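## Task

Carry the yellow tray onto the top of the two-door cabinet beside arm4, while the remaining three trays stay on the top of the two-door cabinet beside arm1; when finished, every tray's contents must still be standing inside it.

## Robot and tools

Robots: four identical i2rt Big YAM arms named arm1, arm2, arm3 and arm4. Each has six revolute joints, a two-finger parallel gripper and a wrist camera (arm1_cam_wrist to arm4_cam_wrist). Four fixed room cameras are cam_arm1, cam_arm2, cam_arm3 and cam_arm4. Reach is about 1.0 m from the joint1 axis. Foot positions in metres, scene frame: arm1 (-3.389, 0.970, 1.097), arm2 (-0.636, 0.377, 0.910), arm3 (0.722, 2.477, 0.955), arm4 (0.746, -1.740, 0.865); each foot looks along its own +x, and the printed quaternions give its yaw. arm1 sits far from the others, so a tray moving from arm1's cabinet to arm3's or arm4's must be handed along between arms.

Frame: one shared scene frame, origin on the floor, +z up, metres. The hand point lies between the finger pads, roughly 1 cm behind the tips; the fingers point along the hand's +z and open along its y. Hand orientation is a quaternion written w, x, y, z.

Tool move: one action for any subset of robots. Keys are arm1..arm4 (each its own object) plus optional cameras (a list of camera names, "all", or [] for none). A robot omitted receives nothing new but may keep pushing toward its earlier target. Per robot:
- joints: absolute joint targets by name: joint1_rad (-2.879 to 2.879, turns arm about foot, positive counter-clockwise seen from above, 0 = along foot's +x), joint2_rad (0 to 3.141, shoulder, 0 = upper arm pointing back, positive lifts it up and over), joint3_rad (0 to 3.019, elbow, 0 = folded), joint4_rad (-1.692 to 1.57, hand pitch, positive tilts fingers up), joint5_rad (-1.57 to 1.57, sideways swing, positive to the arm's right), joint6_rad (-2.094 to 2.094, roll, positive clockwise seen from behind), all radians; gripper_m (0 to 0.093, metres between fingertips).
- target: an absolute hand pose [x, y, z, qw, qx, qy, qz] in the scene frame (metres), reached along a straight line starting from the current hand_target. With target, joints may contain only gripper_m.
- speed: top path speed, 0.002 to 0.5 m/s (default 0.25), only allowed with target; rotation is capped at twice that in rad/s.
- min_time_s: 0.1 to 8 s, a lower bound on how long each joint move of that robot lasts.
All motions in one call start together; hand paths in one call finish together, paced by the slowest. Paths take 0.5 to 10 s and are cut off at 10 s. The controller clips each step to within 100 mm and 20 degrees of the measured hand, so expect a centimetre or more of error; hands lag, drift and may overshoot speed near full stretch. Paths do not avoid obstacles or other arms. Unknown keys make the call invalid; out-of-range numbers get it refused, and a refusal cancels the rest of that reply's move, wait and finished_scene calls.

Results: per robot, joint_positions, Joint velocities (rad/s, gripper m/s; "within noise" means still), joint torques (N m, positive toward larger joint values, items 3 and 4 wrap at ±28), hand and hand_target poses, joint_status and hand_status. The "move" line reports "done" or the worst status per commanded robot. Status words: off_target (rested away from target, may still push), time_out (each joint keeps a nearby target and keeps pushing; on_its_own lists them; send a joint its reported position to relax it), not_followed (a safety check withheld the targets; may retry later), "pose unreachable" / "joint command not followed". A robot under "as last shown" was not commanded and its lines repeat earlier values. "pictures" lists image order; images can be slightly older than the state. Done tolerances: joints 1–6 about ±0.045, 0.14, 0.09, 0.055, 0.03, 0.035 rad; gripper ±0.003 m.

Gripper: shut on nothing it reads 0.000–0.003. Gripping a rigid part at full force reads up to 0.005 narrower (occasionally 0.002 wider) than the part. Target about 0.005 below first-contact width for a firm grip; release with a target clearly above the reading.

Other tools: wait(seconds 0–10, optional cameras) lets time run and returns state. zoom_image(camera, region [x0,y0,x1,y1] pixels, top-left origin, at most 504x504) magnifies the newest image of that camera. read_manual(section "licences") returns licence text only. finished_scene(scene = current scene number) ends the scene irreversibly; the following scene's task comes in its result.

Cautions: a firm press or hard collision between two robots fails the scene, including one gripper closing on another's fingers; the self/arm-clearance check can be late and lets fingers, gripper housings and wrist cameras meet, so keep arms apart during handovers (each arm grips a different spot of the tray). Objects touching robots do not count. Never knock items off the work area or to the floor, drop things from height, or slam fixed objects. Keep trays level so their contents stay standing. Arms keep pushing on contact; prolonged pushing, holding loads or stretching heats motors: MOTOR HOT appears near 85 °C and at 100 °C the arm goes limp for 30–60 s (OVER-TEMPERATURE FAULT, keys read limit_stop_at_motor_heat; resend targets afterward). Loose objects may occasionally be nudged by outside pushes. Camera calibrations are given as intrinsics K, distortion D and T_world_to_cam; fixed cameras may be off by a few degrees and millimetres, and wrist camera poses follow reported joints.

Each tool is called after ">>>" as name(argument=value, ...) on one line, values as JSON.

## Session

>>> move()

Scene clock: 0.00 s.
Joint torques (N m): no reading
Heat: arm1: hottest gripper 25 °C; arm2: hottest joint1_rad 26 °C; arm3: hottest joint1_rad 27 °C; arm4: hottest joint4_rad 28 °C.
Joint velocities: within noise
arm1.joint_positions: joint1_rad=+0.017 joint2_rad=+0.618 joint3_rad=+1.380 joint4_rad=-1.394 joint5_rad=-0.199 joint6_rad=+0.724 gripper_m=+0.09396
arm1.joint_status: not commanded
arm1.hand: x=-3.6214 y=+0.9713 z=+1.6194 quat_wxyz=(+0.224, +0.828, -0.326, -0.397) (m; scene frame)
arm1.hand_target: x=-3.6193 y=+0.9712 z=+1.6286 quat_wxyz=(+0.226, +0.824, -0.324, -0.406) (m; scene frame)
arm1.hand_status: not commanded
arm2.joint_positions: joint1_rad=+0.060 joint2_rad=+0.620 joint3_rad=+1.451 joint4_rad=-1.200 joint5_rad=+0.159 joint6_rad=+0.139 gripper_m=+0.09396
arm2.joint_status: not commanded
arm2.hand: x=-0.8722 y=+0.3944 z=+1.5108 quat_wxyz=(-0.009, +0.818, -0.081, -0.570) (m; scene frame)
arm2.hand_target: x=-0.8680 y=+0.3946 z=+1.5238 quat_wxyz=(-0.007, +0.809, -0.081, -0.582) (m; scene frame)
arm2.hand_status: not commanded
arm3.joint_positions: joint1_rad=-0.869 joint2_rad=+0.639 joint3_rad=+1.368 joint4_rad=-1.495 joint5_rad=-0.125 joint6_rad=+0.677 gripper_m=+0.09396
arm3.joint_status: not commanded
arm3.hand: x=+0.9311 y=+2.4316 z=+1.4532 quat_wxyz=(-0.381, -0.410, -0.818, -0.131) (m; scene frame)
arm3.hand_target: x=+0.9299 y=+2.4320 z=+1.4659 quat_wxyz=(-0.395, -0.406, -0.813, -0.133) (m; scene frame)
arm3.hand_status: not commanded
arm4.joint_positions: joint1_rad=+0.612 joint2_rad=+0.648 joint3_rad=+1.318 joint4_rad=-1.473 joint5_rad=-0.255 joint6_rad=+0.101 gripper_m=+0.09396
arm4.joint_status: not commanded
arm4.hand: x=+0.9680 y=-1.6808 z=+1.3424 quat_wxyz=(-0.361, +0.036, -0.919, -0.153) (m; scene frame)
arm4.hand_target: x=+0.9670 y=-1.6810 z=+1.3518 quat_wxyz=(-0.372, +0.038, -0.915, -0.153) (m; scene frame)
arm4.hand_status: not commanded
pictures: arm1_cam_wrist, arm2_cam_wrist, arm3_cam_wrist, arm4_cam_wrist, cam_arm1, cam_arm2, cam_arm3, cam_arm4

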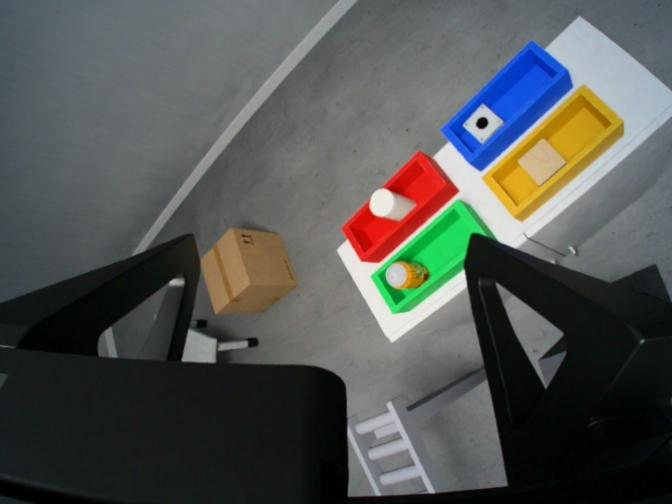

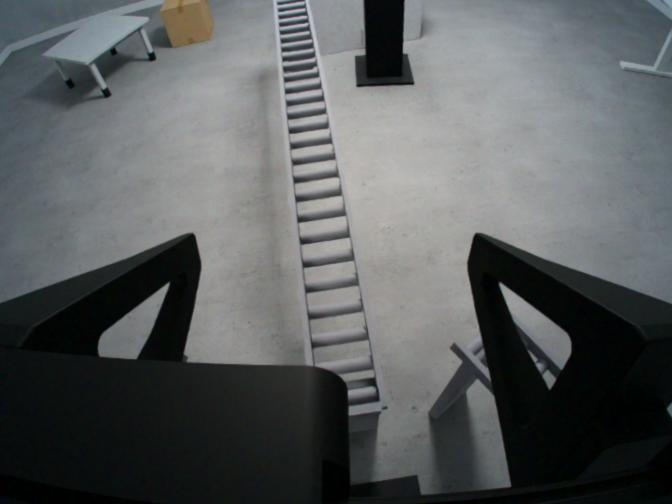

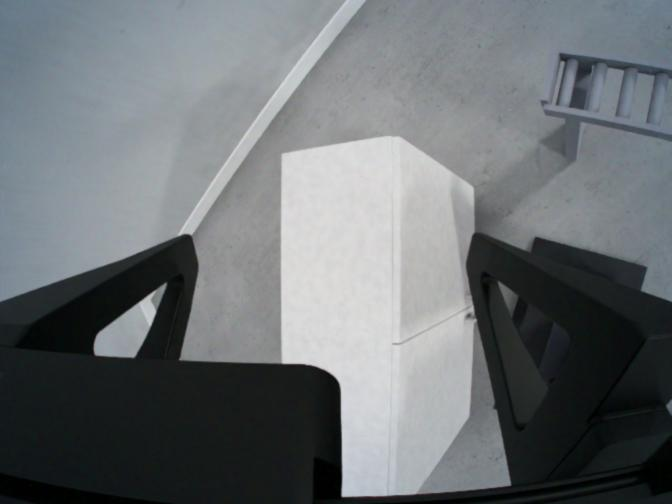

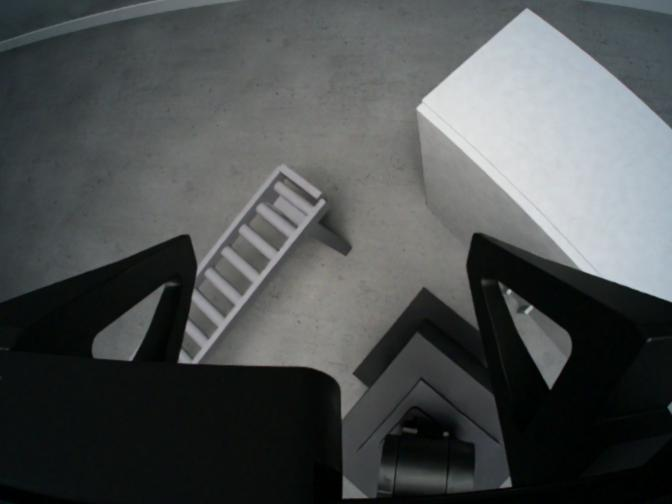

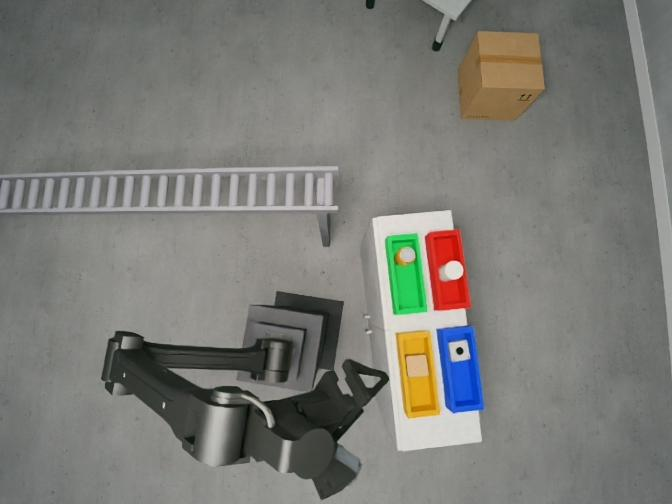

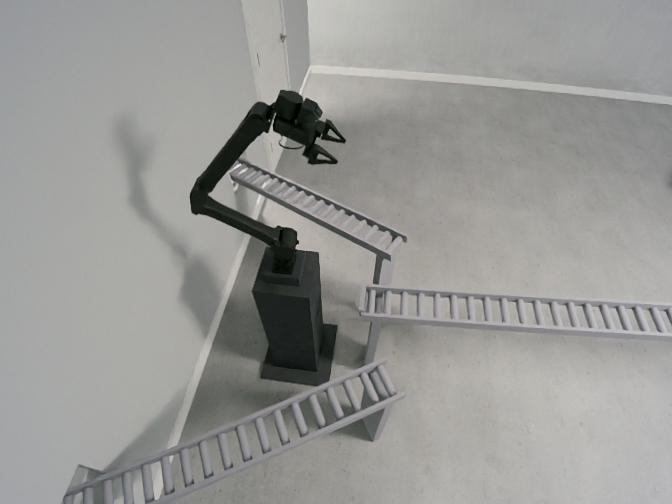

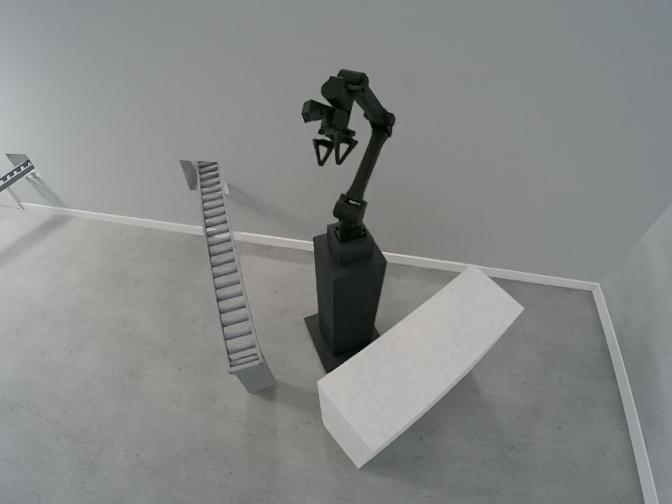

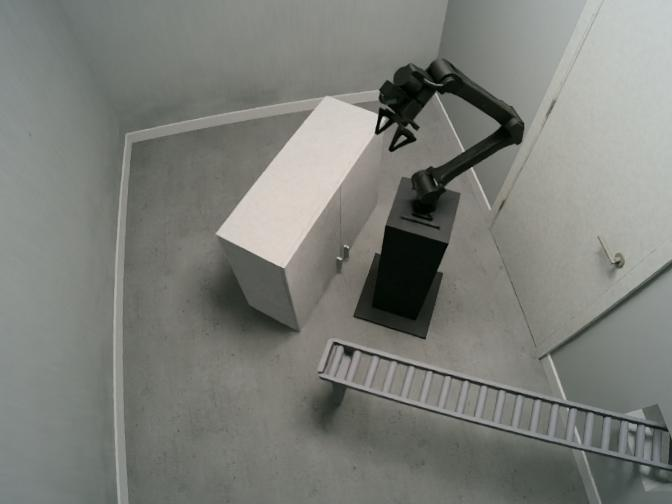

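>>> zoom_image(camera="cam_arm1", region=[350, 200, 500, 460])

>>> zoom_image(camera="cam_arm2", region=[220, 140, 480, 420])

>>> zoom_image(camera="cam_arm1", region=[0, 130, 350, 260])

>>> zoom_image(camera="cam_arm4", region=[300, 310, 672, 480])

>>> zoom_image(camera="arm1_cam_wrist", region=[320, 10, 672, 350])

Scaled by 1.938 from the camera's 672x504 image, which has a finer 960x720 frame.

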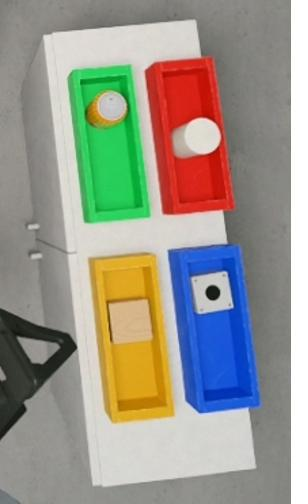

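Scaled by 1.800 from the camera's 672x504 image, which has a finer 960x720 frame.

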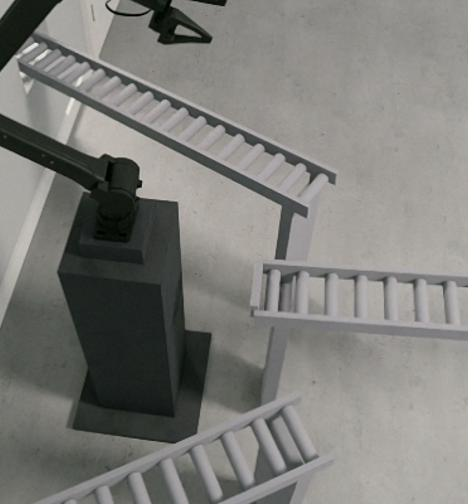

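Scaled by 1.440 from the camera's 672x504 image, which has a finer 960x720 frame.

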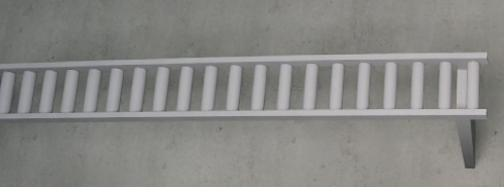

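Scaled by 1.355 from the camera's 672x504 image, which has a finer 960x720 frame.

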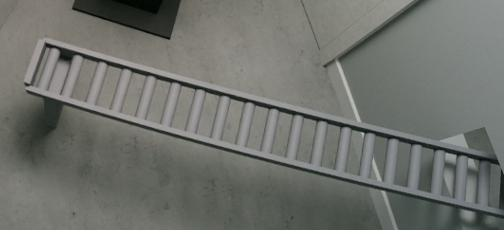

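Scaled by 1.432 from the camera's 672x504 image, which has a finer 960x720 frame.

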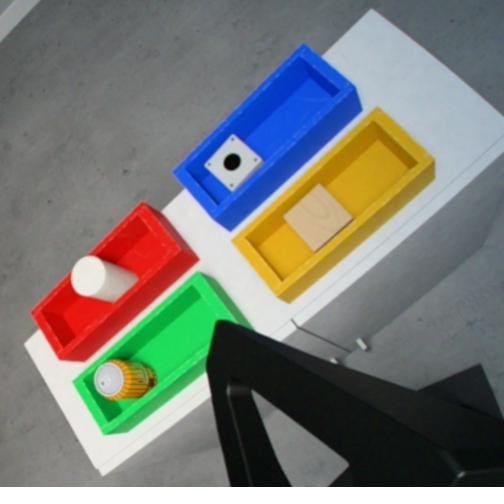

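>>> move(arm1={"target":[-3.819,1.10,1.06,0,0.664,0.748,0],"speed":0.45,"joints":{"gripper_m":0.07}}, arm2={"joints":{"joint1_rad":1.5}}, cameras=["arm1_cam_wrist","cam_arm1","arm2_cam_wrist","cam_arm2"])

Scene clock: 9.87 s.
Joint torques (N m): arm1=[0.97 -9.99 9.36 0.49 -0.02 -0.15] | arm2=[0.38 2.02 8.59 2.14 0.07 -0.11] | arm3=[0.91 2.02 10.76 2.18 0.04 -0.11] | arm4=[-0.73 1.14 10.48 1.73 -0.09 0.09]
Heat: arm1: hottest gripper 25 °C; arm2: hottest joint1_rad 26 °C; arm3: hottest joint1_rad 27 °C; arm4: hottest joint4_rad 28 °C.
move: arm1 off_target; arm2 done
Joint velocities: within noise
arm1.joint_positions: joint1_rad=-0.165 joint2_rad=+1.781 joint3_rad=+0.992 joint4_rad=-0.793 joint5_rad=+0.010 joint6_rad=-1.969 gripper_m=+0.07007
arm1.joint_status: all done
arm1.hand: x=-3.8021 y=+1.1005 z=+1.0596 quat_wxyz=(+0.011, +0.672, +0.741, +0.004) (m; scene frame)
arm1.hand_target: x=-3.8186 y=+1.0998 z=+1.0604 quat_wxyz=(+0.000, +0.664, +0.748, +0.000) (m; scene frame)
arm1.hand_status: off_target (0.017 m and 1.8 deg from the pose sent, 0.607 m and 144.4 deg at the start)
arm2.joint_positions: joint1_rad=+1.492 joint2_rad=+0.620 joint3_rad=+1.451 joint4_rad=-1.200 joint5_rad=+0.159 joint6_rad=+0.139 gripper_m=+0.09398
arm2.joint_status: all done
arm2.hand: x=-0.6792 y=+0.1426 z=+1.5102 quat_wxyz=(+0.364, +0.668, +0.478, -0.438) (m; scene frame)
arm2.hand_target: x=-0.6770 y=+0.1464 z=+1.5232 quat_wxyz=(+0.375, +0.661, +0.475, -0.445) (m; scene frame)
arm2.hand_status: not commanded
arm3, arm4: as last shown
pictures: arm1_cam_wrist, arm2_cam_wrist, cam_arm1, cam_arm2
camera_calibration:
arm1_cam_wrist: T_world_to_cam=[[-0.994645, -0.101652, -0.0186763, -3.64985], [-0.0940561, 0.81536, 0.571264, -1.85546], [-0.0428425, 0.569961, -0.820554, 0.206358], [0, 0, 0, 1]] pos_world=[-3.79598, 1.02423, 1.16112]
arm2_cam_wrist: T_world_to_cam=[[-0.960615, 0.276234, -0.0302403, -0.651477], [0.24618, 0.795482, -0.553718, 0.893465], [-0.1289, -0.539354, -0.832155, 1.3706], [0, 0, 0, 1]] pos_world=[-0.669101, 0.208465, 1.61558]

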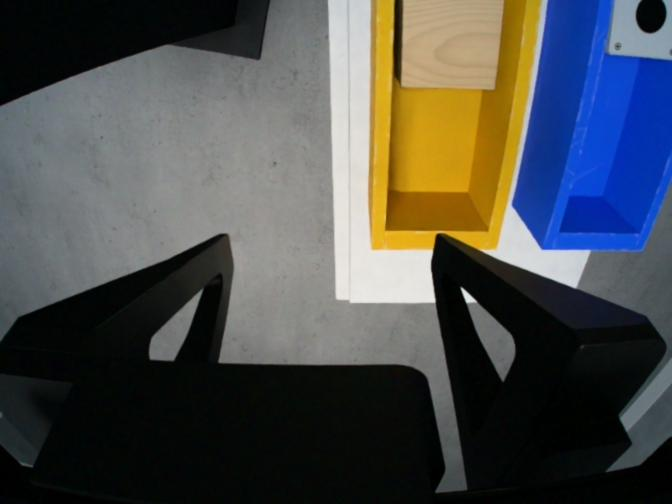

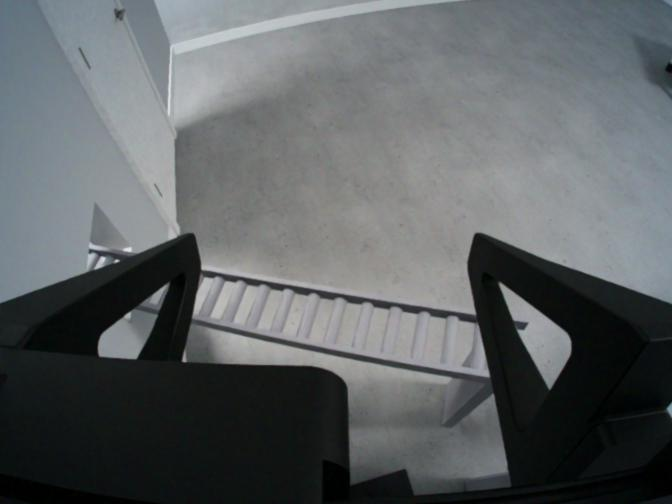

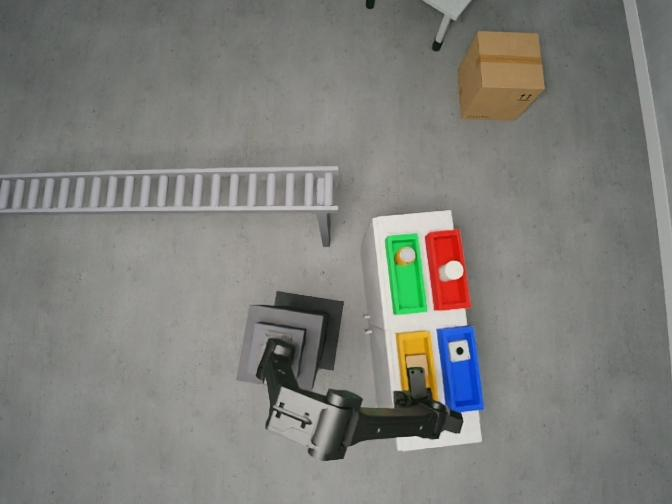

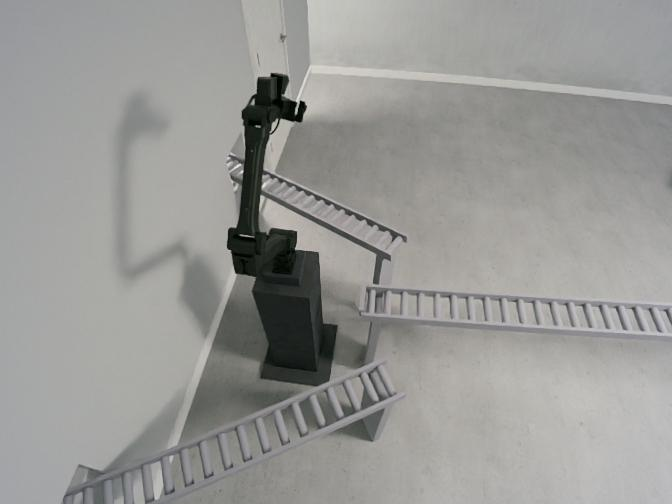

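>>> move(arm1={"target":[-3.852,1.107,0.925,0,0.659,0.752,0],"speed":0.3}, cameras=["arm1_cam_wrist"])

Scene clock: 12.70 s.
Joint torques (N m): arm1=[1.14 -12.81 6.39 0.46 -0.02 -0.16] | arm2=[0.44 1.96 8.61 2.15 0.08 -0.11] | arm3=[0.85 1.9 10.81 2.14 0.05 -0.11] | arm4=[-0.73 1.08 10.5 1.72 -0.09 0.09]
Heat: arm1: hottest gripper 25 °C; arm2: hottest joint1_rad 26 °C; arm3: hottest joint1_rad 27 °C; arm4: hottest joint4_rad 28 °C.
move: arm1 off_target
Joint velocities: within noise
arm1.joint_positions: joint1_rad=-0.165 joint2_rad=+2.134 joint3_rad=+1.097 joint4_rad=-0.535 joint5_rad=+0.010 joint6_rad=-1.981 gripper_m=+0.07007
arm1.joint_status: not commanded
arm1.hand: x=-3.8407 y=+1.1108 z=+0.9287 quat_wxyz=(+0.006, +0.668, +0.744, +0.002) (m; scene frame)
arm1.hand_target: x=-3.8518 y=+1.1069 z=+0.9252 quat_wxyz=(+0.000, +0.659, +0.752, +0.000) (m; scene frame)
arm1.hand_status: off_target (0.012 m and 1.5 deg from the pose sent, 0.144 m and 2.3 deg at the start)
arm2, arm3, arm4: as last shown
pictures: arm1_cam_wrist
camera_calibration:
arm1_cam_wrist: T_world_to_cam=[[-0.99355, -0.112939, -0.0101319, -3.68089], [-0.0982496, 0.812814, 0.574178, -1.80865], [-0.0566118, 0.57147, -0.818668, 0.0350745], [0, 0, 0, 1]] pos_world=[-3.83286, 1.03434, 1.02991]

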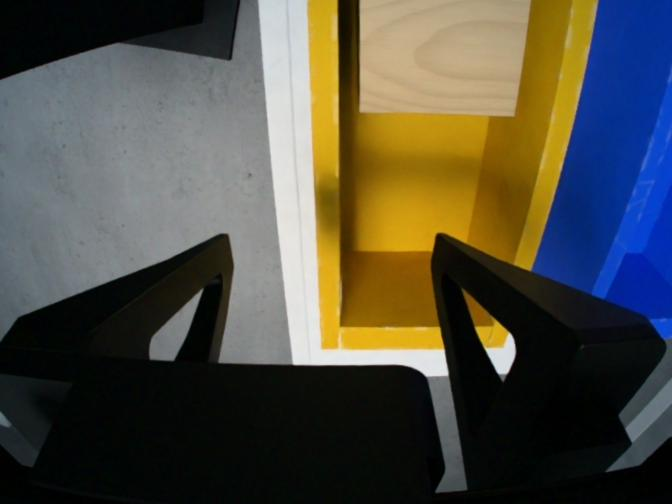

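>>> move(arm1={"target":[-3.852,1.107,0.851,0,0.659,0.752,0],"speed":0.2})

>>> move(arm1={"joints":{"gripper_m":0.0}}, cameras=["arm1_cam_wrist"])

Scene clock: 14.63 s.
Joint torques (N m): arm1=[0.97 -13.16 4.93 0.49 -0.02 -0.16] | arm2=[0.38 2.02 8.59 2.15 0.08 -0.11] | arm3=[0.85 1.96 10.76 2.14 0.05 -0.11] | arm4=[-0.73 1.14 10.48 1.73 -0.09 0.09]
Heat: arm1: hottest gripper 25 °C; arm2: hottest joint1_rad 26 °C; arm3: hottest joint1_rad 27 °C; arm4: hottest joint4_rad 28 °C.
move: arm1 done
Joint velocities: within noise
arm1.joint_positions: joint1_rad=-0.165 joint2_rad=+2.314 joint3_rad=+1.149 joint4_rad=-0.404 joint5_rad=+0.010 joint6_rad=-1.983 gripper_m=+0.07007
arm1.joint_status: not commanded
arm1.hand: x=-3.8439 y=+1.1109 z=+0.8557 quat_wxyz=(+0.005, +0.667, +0.745, +0.001) (m; scene frame)
arm1.hand_target: x=-3.8519 y=+1.1070 z=+0.8512 quat_wxyz=(+0.000, +0.659, +0.752, +0.000) (m; scene frame)
arm1.hand_status: done (0.010 m and 1.3 deg from the pose sent, 0.079 m and 1.5 deg at the start)
arm2, arm3, arm4: as last shown
pictures: none

Scene clock: 15.40 s.
Joint torques (N m): arm1=[0.97 -13.27 4.63 0.34 -0.06 -0.1] | arm2=[0.44 2.02 8.61 2.14 0.08 -0.11] | arm3=[1.03 1.85 10.74 2.11 0.04 -0.12] | arm4=[-0.73 1.14 10.48 1.73 -0.09 0.09]
Heat: arm1: hottest gripper 25 °C; arm2: hottest joint1_rad 26 °C; arm3: hottest joint1_rad 27 °C; arm4: hottest joint4_rad 28 °C.
move: arm1 off_target
Joint velocities: within noise
arm1.joint_positions: joint1_rad=-0.165 joint2_rad=+2.314 joint3_rad=+1.152 joint4_rad=-0.401 joint5_rad=+0.010 joint6_rad=-1.988 gripper_m=+0.01235
arm1.joint_status: gripper_m off_target (ended at +0.01238, target +0.00000)
arm1.hand: x=-3.8463 y=+1.1118 z=+0.8562 quat_wxyz=(+0.002, +0.665, +0.747, +0.000) (m; scene frame)
arm1.hand_target: x=-3.8518 y=+1.1069 z=+0.8512 quat_wxyz=(+0.000, +0.659, +0.752, +0.000) (m; scene frame)
arm1.hand_status: not commanded
arm2, arm3, arm4: as last shown
pictures: arm1_cam_wrist
camera_calibration:
arm1_cam_wrist: T_world_to_cam=[[-0.992775, -0.119979, -0.00176194, -3.68345], [-0.0989266, 0.810091, 0.577898, -1.77117], [-0.0679082, 0.573897, -0.816107, -0.0734797], [0, 0, 0, 1]] pos_world=[-3.83704, 1.03504, 0.957096]

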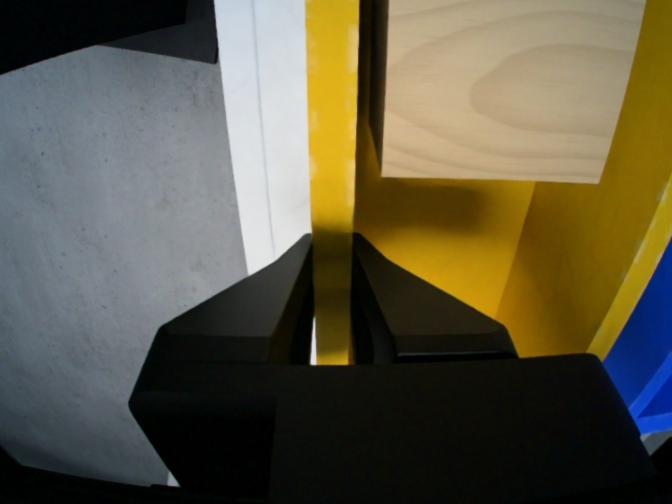

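>>> move(arm1={"target":[-3.845,1.107,1.05,0,0.659,0.752,0],"speed":0.2}, cameras=["arm1_cam_wrist","cam_arm1"])

Scene clock: 17.43 s.
Joint torques (N m): arm1=[1.03 -14.15 7.41 -0.28 -0.34 -0.1] | arm2=[0.44 2.02 8.61 2.15 0.08 -0.11] | arm3=[0.91 1.85 10.78 2.14 0.04 -0.11] | arm4=[-0.67 1.08 10.48 1.73 -0.09 0.09]
Heat: arm1: hottest gripper 25 °C; arm2: hottest joint1_rad 26 °C; arm3: hottest joint1_rad 27 °C; arm4: hottest joint4_rad 28 °C.
move: arm1 off_target
Joint velocities: within noise
arm1.joint_positions: joint1_rad=-0.165 joint2_rad=+1.895 joint3_rad=+1.093 joint4_rad=-0.784 joint5_rad=+0.018 joint6_rad=-1.988 gripper_m=+0.01235
arm1.joint_status: not commanded
arm1.hand: x=-3.8345 y=+1.1117 z=+1.0367 quat_wxyz=(+0.011, +0.665, +0.747, +0.008) (m; scene frame)
arm1.hand_target: x=-3.8448 y=+1.1070 z=+1.0499 quat_wxyz=(+0.000, +0.659, +0.752, +0.000) (m; scene frame)
arm1.hand_status: off_target (0.018 m and 1.8 deg from the pose sent, 0.194 m and 0.9 deg at the start)
arm2, arm3, arm4: as last shown
pictures: arm1_cam_wrist, cam_arm1
camera_calibration:
arm1_cam_wrist: T_world_to_cam=[[-0.99238, -0.120394, -0.0262294, -3.64405], [-0.113483, 0.810106, 0.575195, -1.92734], [-0.0480012, 0.573788, -0.817596, 0.152648], [0, 0, 0, 1]] pos_world=[-3.82767, 1.03504, 1.13782]

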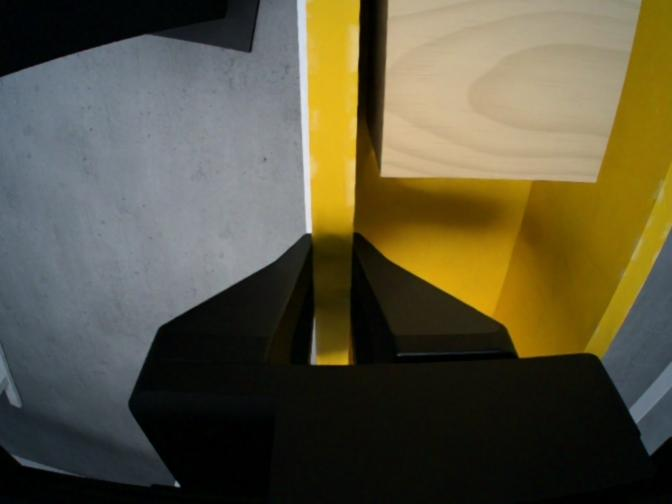

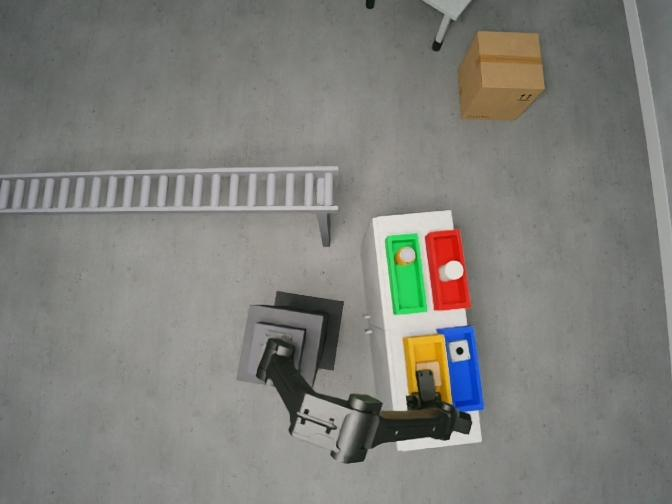

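>>> move(arm1={"target":[-3.835,1.107,1.16,0,0.659,0.752,0],"speed":0.25})

>>> move(arm1={"joints":{"joint1_rad":1.54,"joint6_rad":-1.56},"min_time_s":3}, cameras=["arm1_cam_wrist","cam_arm1"])

Scene clock: 20.57 s.
Joint torques (N m): arm1=[0.73 -12.4 12.62 -0.42 -0.34 -0.13] | arm2=[0.44 1.96 8.59 2.14 0.08 -0.11] | arm3=[0.97 1.9 10.81 2.18 0.04 -0.12] | arm4=[-0.73 1.14 10.5 1.73 -0.09 0.09]
Heat: arm1: hottest gripper 25 °C; arm2: hottest joint1_rad 26 °C; arm3: hottest joint1_rad 27 °C; arm4: hottest joint4_rad 28 °C.
move: arm1 off_target
Joint velocities: within noise
arm1.joint_positions: joint1_rad=-0.165 joint2_rad=+1.684 joint3_rad=+1.116 joint4_rad=-1.048 joint5_rad=+0.018 joint6_rad=-1.988 gripper_m=+0.01235
arm1.joint_status: not commanded
arm1.hand: x=-3.8105 y=+1.1055 z=+1.1371 quat_wxyz=(+0.025, +0.664, +0.747, +0.015) (m; scene frame)
arm1.hand_target: x=-3.8339 y=+1.1066 z=+1.1605 quat_wxyz=(+0.000, +0.659, +0.752, +0.000) (m; scene frame)
arm1.hand_status: off_target (0.034 m and 3.5 deg from the pose sent, 0.123 m and 1.8 deg at the start)
arm2, arm3, arm4: as last shown
pictures: none

Scene clock: 24.20 s.
Joint torques (N m): arm1=[-0.09 -12.22 12.82 -0.17 -0.3 0.06] | arm2=[0.38 2.02 8.59 2.15 0.08 -0.11] | arm3=[0.85 1.85 10.74 2.11 0.04 -0.13] | arm4=[-0.67 1.14 10.48 1.73 -0.09 0.09]
Heat: arm1: hottest gripper 26 °C; arm2: hottest joint1_rad 26 °C; arm3: hottest joint1_rad 27 °C; arm4: hottest joint1_rad 27 °C.
move: arm1 done
Joint velocities: within noise
arm1.joint_positions: joint1_rad=+1.541 joint2_rad=+1.684 joint3_rad=+1.116 joint4_rad=-1.052 joint5_rad=+0.016 joint6_rad=-1.567 gripper_m=+0.01235
arm1.joint_status: all done
arm1.hand: x=-3.4651 y=+0.5358 z=+1.1486 quat_wxyz=(-0.002, +0.084, +0.996, +0.018) (m; scene frame)
arm1.hand_target: x=-3.4688 y=+0.5132 z=+1.1724 quat_wxyz=(-0.002, +0.089, +0.996, -0.013) (m; scene frame)
arm1.hand_status: not commanded
arm2, arm3, arm4: as last shown
pictures: arm1_cam_wrist, cam_arm1
camera_calibration:
arm1_cam_wrist: T_world_to_cam=[[-0.164064, -0.985815, -0.0353901, 0.000593264], [-0.803274, 0.112689, 0.584852, -3.5108], [-0.572568, 0.124381, -0.810367, -0.992892], [0, 0, 0, 1]] pos_world=[-3.38853, 0.519709, 1.24871]

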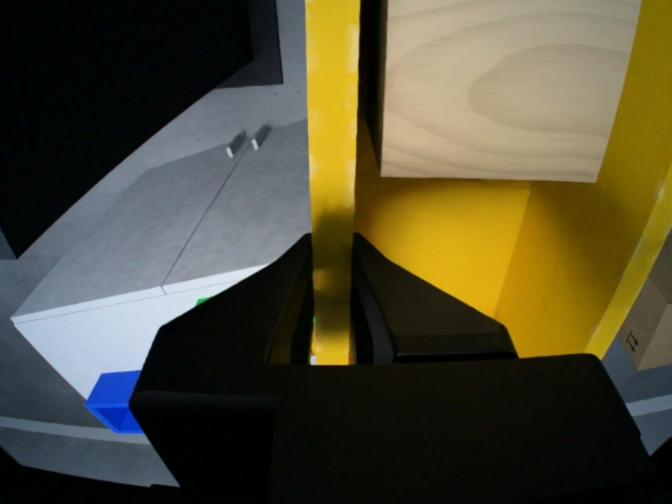

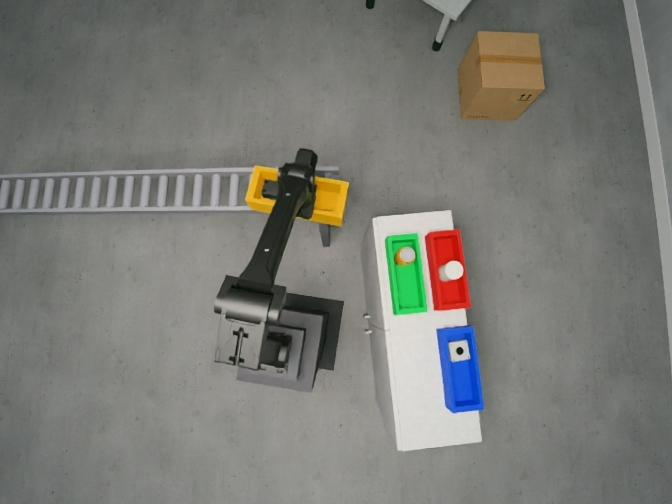

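>>> zoom_image(camera="cam_arm1", region=[180, 140, 360, 240])

Scaled by 2.800 from the camera's 672x504 image, which has a finer 960x720 frame.

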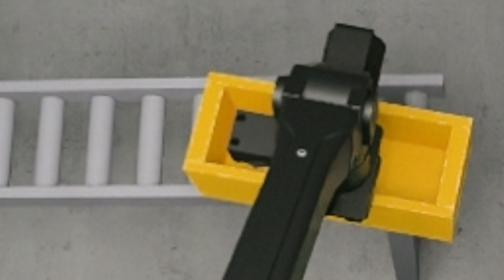

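>>> move(arm1={"target":[-3.413,0.375,0.94,0,-0.02,1,0],"speed":0.25}, cameras=["cam_arm1","arm1_cam_wrist"])

>>> zoom_image(camera="cam_arm1", region=[200, 140, 360, 240])

Scene clock: 28.40 s.
Joint torques (N m): arm1=[1.08 -13.39 12.37 1.31 -0.16 -0.26] | arm2=[0.38 1.96 8.59 2.15 0.08 -0.11] | arm3=[0.91 1.9 10.74 2.15 0.05 -0.13] | arm4=[-0.73 1.14 10.5 1.74 -0.09 0.08]
Heat: arm1: hottest gripper 26 °C; arm2: hottest joint1_rad 26 °C; arm3: hottest joint1_rad 27 °C; arm4: hottest joint1_rad 27 °C.
move: arm1 off_target
Joint velocities: within noise
arm1.joint_positions: joint1_rad=+1.653 joint2_rad=+2.279 joint3_rad=+1.450 joint4_rad=-0.806 joint5_rad=+0.009 joint6_rad=-1.634 gripper_m=+0.01237
arm1.joint_status: not commanded
arm1.hand: x=-3.4196 y=+0.4069 z=+0.9500 quat_wxyz=(+0.001, -0.005, +1.000, +0.025) (m; scene frame)
arm1.hand_target: x=-3.4128 y=+0.3771 z=+0.9417 quat_wxyz=(+0.000, -0.020, +1.000, +0.000) (m; scene frame)
arm1.hand_status: off_target (0.034 m and 3.3 deg from the pose sent, 0.268 m and 12.2 deg at the start)
arm2: as last shown
arm3.joint_positions: joint1_rad=-0.869 joint2_rad=+0.639 joint3_rad=+1.368 joint4_rad=-1.495 joint5_rad=-0.125 joint6_rad=+0.677 gripper_m=+0.09396
arm3.joint_status: not commanded
arm3.hand: x=+0.9311 y=+2.4316 z=+1.4532 quat_wxyz=(-0.381, -0.410, -0.818, -0.131) (m; scene frame)
arm3.hand_target: x=+0.9299 y=+2.4320 z=+1.4659 quat_wxyz=(-0.395, -0.406, -0.813, -0.133) (m; scene frame)
arm3.hand_status: not commanded
arm4.joint_positions: joint1_rad=+0.612 joint2_rad=+0.648 joint3_rad=+1.318 joint4_rad=-1.473 joint5_rad=-0.255 joint6_rad=+0.101 gripper_m=+0.09396
arm4.joint_status: not commanded
arm4.hand: x=+0.9680 y=-1.6808 z=+1.3424 quat_wxyz=(-0.361, +0.036, -0.919, -0.153) (m; scene frame)
arm4.hand_target: x=+0.9670 y=-1.6810 z=+1.3518 quat_wxyz=(-0.372, +0.038, -0.915, -0.153) (m; scene frame)
arm4.hand_status: not commanded
pictures: arm1_cam_wrist, cam_arm1
camera_calibration:
arm1_cam_wrist: T_world_to_cam=[[0.0141473, -0.998712, -0.0487309, 0.501263], [-0.815401, -0.0397305, 0.577532, -3.31614], [-0.578724, 0.0315647, -0.814912, -1.09064], [0, 0, 0, 1]] pos_world=[-3.34225, 0.403291, 1.05083]

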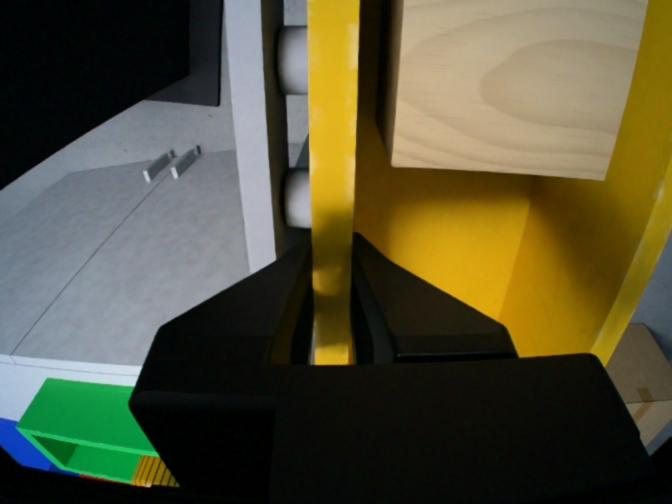

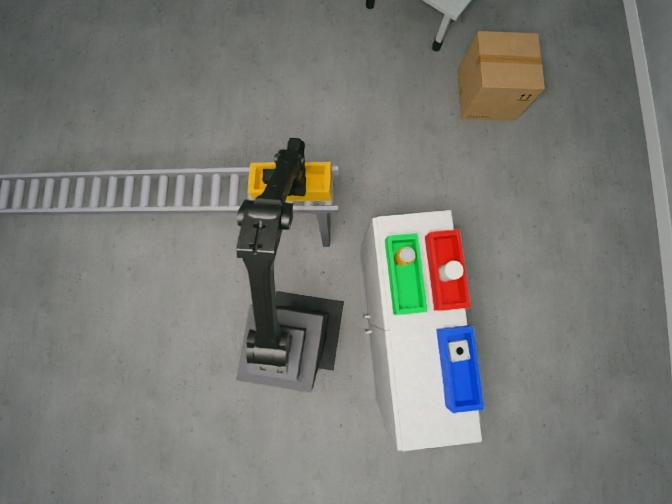

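Scaled by 3.150 from the camera's 672x504 image, which has a finer 960x720 frame.

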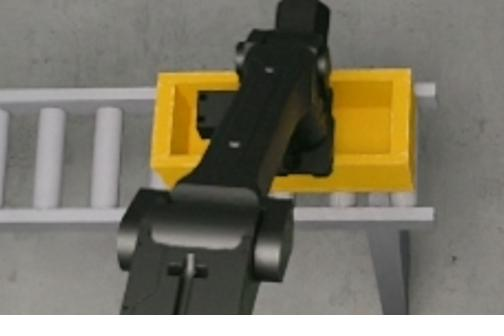

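>>> move(arm1={"target":[-3.407,0.384,0.917,0,-0.02,1,-0.025],"speed":0.15}, cameras=["cam_arm1","arm1_cam_wrist"])

>>> zoom_image(camera="cam_arm1", region=[200, 140, 360, 240])

Scene clock: 31.23 s.
Joint torques (N m): arm1=[1.67 -12.4 8.69 4.49 -0.29 -0.18] | arm2=[0.5 2.02 8.59 2.14 0.08 -0.11] | arm3=[0.85 1.79 10.78 2.11 0.04 -0.11] | arm4=[-0.73 1.14 10.48 1.73 -0.09 0.09]
Heat: arm1: hottest gripper 26 °C; arm2: hottest joint1_rad 26 °C; arm3: hottest joint1_rad 27 °C; arm4: hottest joint1_rad 27 °C.
move: arm1 off_target
Joint velocities: within noise
arm1.joint_positions: joint1_rad=+1.653 joint2_rad=+2.274 joint3_rad=+1.413 joint4_rad=-0.744 joint5_rad=+0.009 joint6_rad=-1.634 gripper_m=+0.01238
arm1.joint_status: not commanded
arm1.hand: x=-3.4194 y=+0.4097 z=+0.9431 quat_wxyz=(+0.000, -0.005, +1.000, +0.010) (m; scene frame)
arm1.hand_target: x=-3.4068 y=+0.3869 z=+0.9198 quat_wxyz=(+0.000, -0.020, +1.000, -0.024) (m; scene frame)
arm1.hand_status: off_target (0.039 m and 4.3 deg from the pose sent, 0.042 m and 6.0 deg at the start)
arm2.joint_positions: joint1_rad=+1.492 joint2_rad=+0.620 joint3_rad=+1.451 joint4_rad=-1.200 joint5_rad=+0.159 joint6_rad=+0.139 gripper_m=+0.09398
arm2.joint_status: not commanded
arm2.hand: x=-0.6792 y=+0.1426 z=+1.5102 quat_wxyz=(+0.364, +0.668, +0.478, -0.438) (m; scene frame)
arm2.hand_target: x=-0.6770 y=+0.1464 z=+1.5232 quat_wxyz=(+0.375, +0.661, +0.475, -0.445) (m; scene frame)
arm2.hand_status: not commanded
arm3, arm4: as last shown
pictures: arm1_cam_wrist, cam_arm1
camera_calibration:
arm1_cam_wrist: T_world_to_cam=[[0.0138206, -0.999729, -0.0187146, 0.474642], [-0.814666, -0.0221104, 0.579509, -3.3184], [-0.579766, 0.00723704, -0.814751, -1.08993], [0, 0, 0, 1]] pos_world=[-3.34185, 0.40903, 1.04391]

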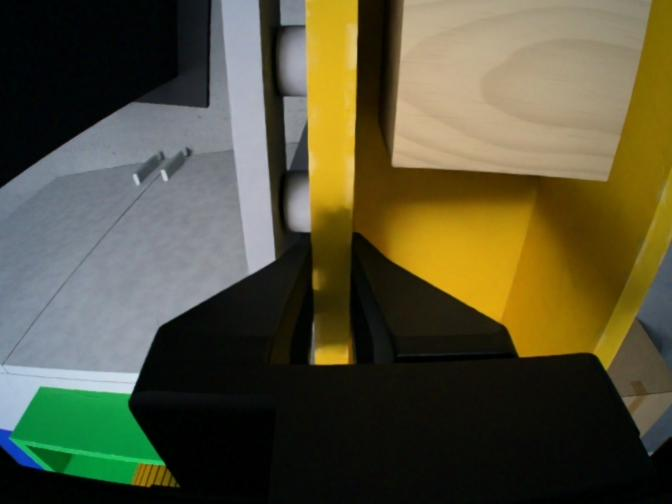

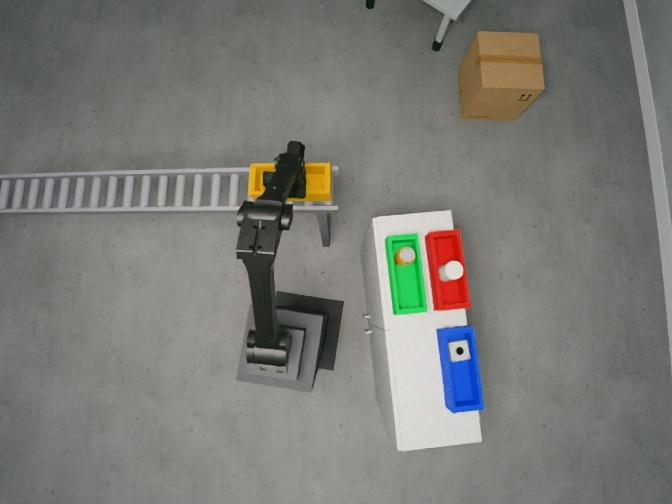

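Scaled by 3.150 from the camera's 672x504 image, which has a finer 960x720 frame.

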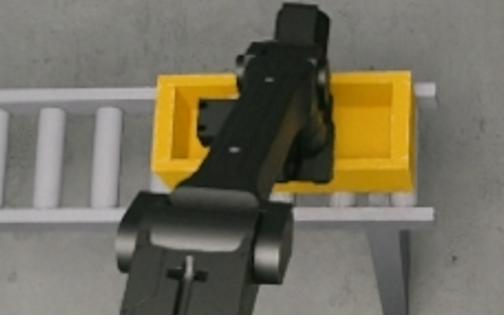

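>>> move(arm1={"target":[-3.407,0.388,0.955,0,-0.02,1,-0.025],"speed":0.15})

>>> move(arm1={"target":[-3.407,0.393,0.91,0,-0.02,1,-0.025],"speed":0.1}, cameras=["cam_arm1","arm1_cam_wrist"])

>>> zoom_image(camera="cam_arm1", region=[200, 140, 360, 240])

Scene clock: 33.10 s.
Joint torques (N m): arm1=[1.73 -17.08 7.61 1.78 -0.28 -0.17] | arm2=[0.44 2.02 8.59 2.15 0.08 -0.11] | arm3=[0.79 1.85 10.76 2.17 0.04 -0.12] | arm4=[-0.73 1.14 10.48 1.73 -0.09 0.09]
Heat: arm1: hottest gripper 26 °C; arm2: hottest joint1_rad 26 °C; arm3: hottest joint1_rad 27 °C; arm4: hottest joint1_rad 27 °C.
move: arm1 off_target
Joint velocities: within noise
arm1.joint_positions: joint1_rad=+1.653 joint2_rad=+2.264 joint3_rad=+1.407 joint4_rad=-0.739 joint5_rad=+0.009 joint6_rad=-1.634 gripper_m=+0.01238
arm1.joint_status: not commanded
arm1.hand: x=-3.4194 y=+0.4090 z=+0.9467 quat_wxyz=(+0.000, -0.005, +1.000, +0.005) (m; scene frame)
arm1.hand_target: x=-3.4068 y=+0.3887 z=+0.9557 quat_wxyz=(+0.000, -0.020, +0.999, -0.025) (m; scene frame)
arm1.hand_status: off_target (0.026 m and 3.9 deg from the pose sent, 0.028 m and 4.3 deg at the start)
arm2, arm3, arm4: as last shown
pictures: none

Scene clock: 34.07 s.
Joint torques (N m): arm1=[1.61 -11.46 8.35 3.96 -0.24 -0.17] | arm2=[0.38 2.02 8.59 2.15 0.08 -0.11] | arm3=[0.79 1.73 10.73 2.15 0.05 -0.13] | arm4=[-0.73 1.14 10.48 1.73 -0.09 0.09]
Heat: arm1: hottest gripper 26 °C; arm2: hottest joint1_rad 26 °C; arm3: hottest joint1_rad 27 °C; arm4: hottest joint1_rad 27 °C.
move: arm1 off_target
Joint velocities: within noise
arm1.joint_positions: joint1_rad=+1.653 joint2_rad=+2.264 joint3_rad=+1.385 joint4_rad=-0.700 joint5_rad=+0.008 joint6_rad=-1.635 gripper_m=+0.01238
arm1.joint_status: not commanded
arm1.hand: x=-3.4191 y=+0.4109 z=+0.9413 quat_wxyz=(+0.000, -0.005, +1.000, -0.003) (m; scene frame)
arm1.hand_target: x=-3.4070 y=+0.3959 z=+0.9124 quat_wxyz=(+0.000, -0.020, +1.000, -0.025) (m; scene frame)
arm1.hand_status: off_target (0.038 m and 3.0 deg from the pose sent, 0.042 m and 3.9 deg at the start)
arm2, arm3, arm4: as last shown
pictures: arm1_cam_wrist, cam_arm1
camera_calibration:
arm1_cam_wrist: T_world_to_cam=[[0.0147179, -0.999865, 0.00728048, 0.454504], [-0.814515, -0.00776569, 0.58009, -3.32298], [-0.579956, -0.0144678, -0.81452, -1.08326], [0, 0, 0, 1]] pos_world=[-3.34155, 0.412965, 1.04199]

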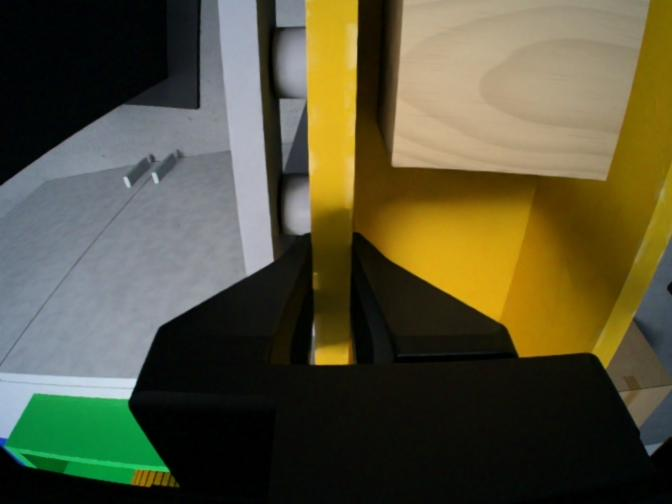

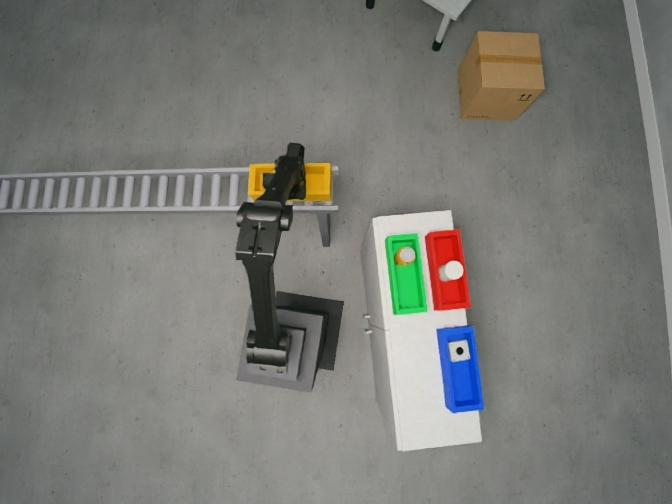

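Scaled by 3.150 from the camera's 672x504 image, which has a finer 960x720 frame.

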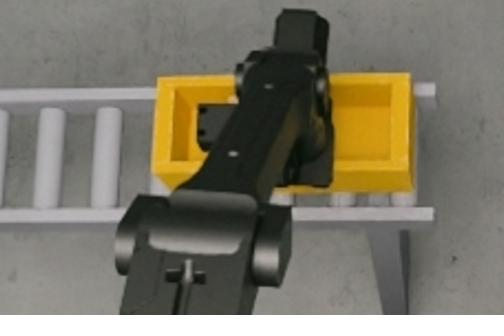

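>>> move(arm1={"target":[-3.407,0.395,1.0,0,-0.02,1,-0.025],"speed":0.15})

>>> move(arm1={"target":[-3.407,0.395,0.925,0,-0.02,1,-0.025],"speed":0.1}, cameras=["cam_arm1","arm1_cam_wrist"])

>>> zoom_image(camera="cam_arm1", region=[200, 140, 360, 240])

Scene clock: 36.03 s.
Joint torques (N m): arm1=[1.2 -18.32 7.88 0.03 -0.23 -0.15] | arm2=[0.44 1.96 8.59 2.15 0.08 -0.11] | arm3=[0.91 1.79 10.73 2.13 0.05 -0.12] | arm4=[-0.73 1.14 10.48 1.73 -0.09 0.09]
Heat: arm1: hottest gripper 26 °C; arm2: hottest joint1_rad 26 °C; arm3: hottest joint1_rad 27 °C; arm4: hottest joint1_rad 27 °C.
move: arm1 off_target
Joint velocities: within noise
arm1.joint_positions: joint1_rad=+1.660 joint2_rad=+2.190 joint3_rad=+1.382 joint4_rad=-0.767 joint5_rad=+0.008 joint6_rad=-1.635 gripper_m=+0.01238
arm1.joint_status: not commanded
arm1.hand: x=-3.4154 y=+0.4092 z=+0.9804 quat_wxyz=(+0.000, -0.009, +1.000, -0.005) (m; scene frame)
arm1.hand_target: x=-3.4069 y=+0.3955 z=+0.9999 quat_wxyz=(+0.000, -0.020, +0.999, -0.025) (m; scene frame)
arm1.hand_status: off_target (0.026 m and 2.6 deg from the pose sent, 0.062 m and 3.0 deg at the start)
arm2, arm3, arm4: as last shown
pictures: none

Scene clock: 37.33 s.
Joint torques (N m): arm1=[1.03 -11.81 8.05 1.28 -0.15 -0.06] | arm2=[0.44 1.96 8.61 2.15 0.08 -0.11] | arm3=[0.73 1.9 10.76 2.14 0.06 -0.12] | arm4=[-0.67 1.2 10.48 1.73 -0.09 0.09]
Heat: arm1: hottest gripper 26 °C; arm2: hottest joint1_rad 26 °C; arm3: hottest joint1_rad 27 °C; arm4: hottest joint1_rad 27 °C.
move: arm1 off_target
Joint velocities: within noise
arm1.joint_positions: joint1_rad=+1.661 joint2_rad=+2.238 joint3_rad=+1.382 joint4_rad=-0.657 joint5_rad=+0.006 joint6_rad=-1.644 gripper_m=+0.01238
arm1.joint_status: not commanded
arm1.hand: x=-3.4152 y=+0.3944 z=+0.9554 quat_wxyz=(-0.001, -0.014, +0.999, -0.036) (m; scene frame)
arm1.hand_target: x=-3.4071 y=+0.3969 z=+0.9262 quat_wxyz=(+0.000, -0.020, +0.999, -0.025) (m; scene frame)
arm1.hand_status: off_target (0.031 m and 1.5 deg from the pose sent, 0.058 m and 2.6 deg at the start)
arm2, arm3, arm4: as last shown
pictures: arm1_cam_wrist, cam_arm1
camera_calibration:
arm1_cam_wrist: T_world_to_cam=[[0.0314783, -0.996821, 0.0731904, 0.430886], [-0.813515, 0.0169912, 0.581295, -3.3356], [-0.580691, -0.0778397, -0.810394, -1.05122], [0, 0, 0, 1]] pos_world=[-3.33756, 0.404365, 1.05553]

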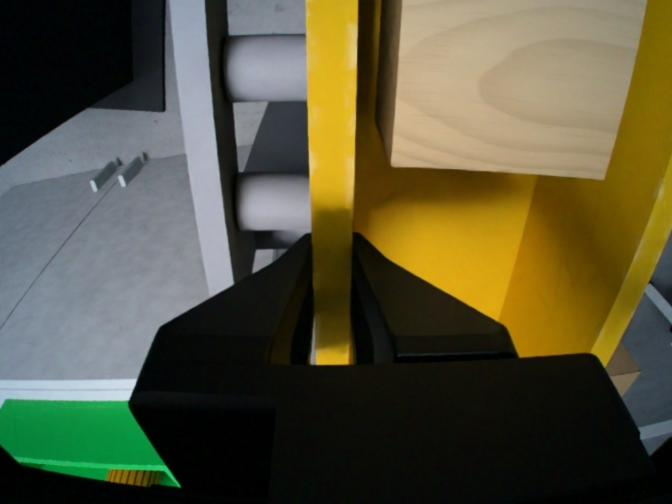

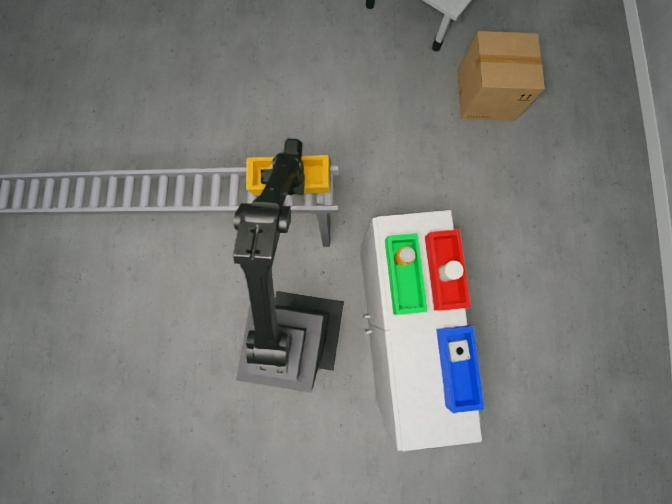

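Scaled by 3.150 from the camera's 672x504 image, which has a finer 960x720 frame.

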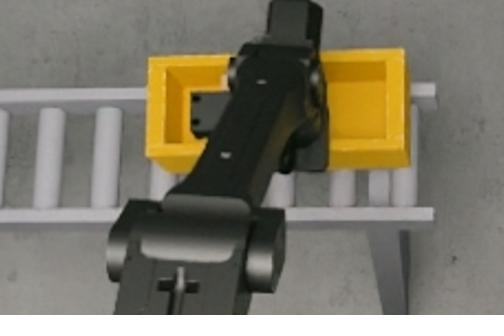

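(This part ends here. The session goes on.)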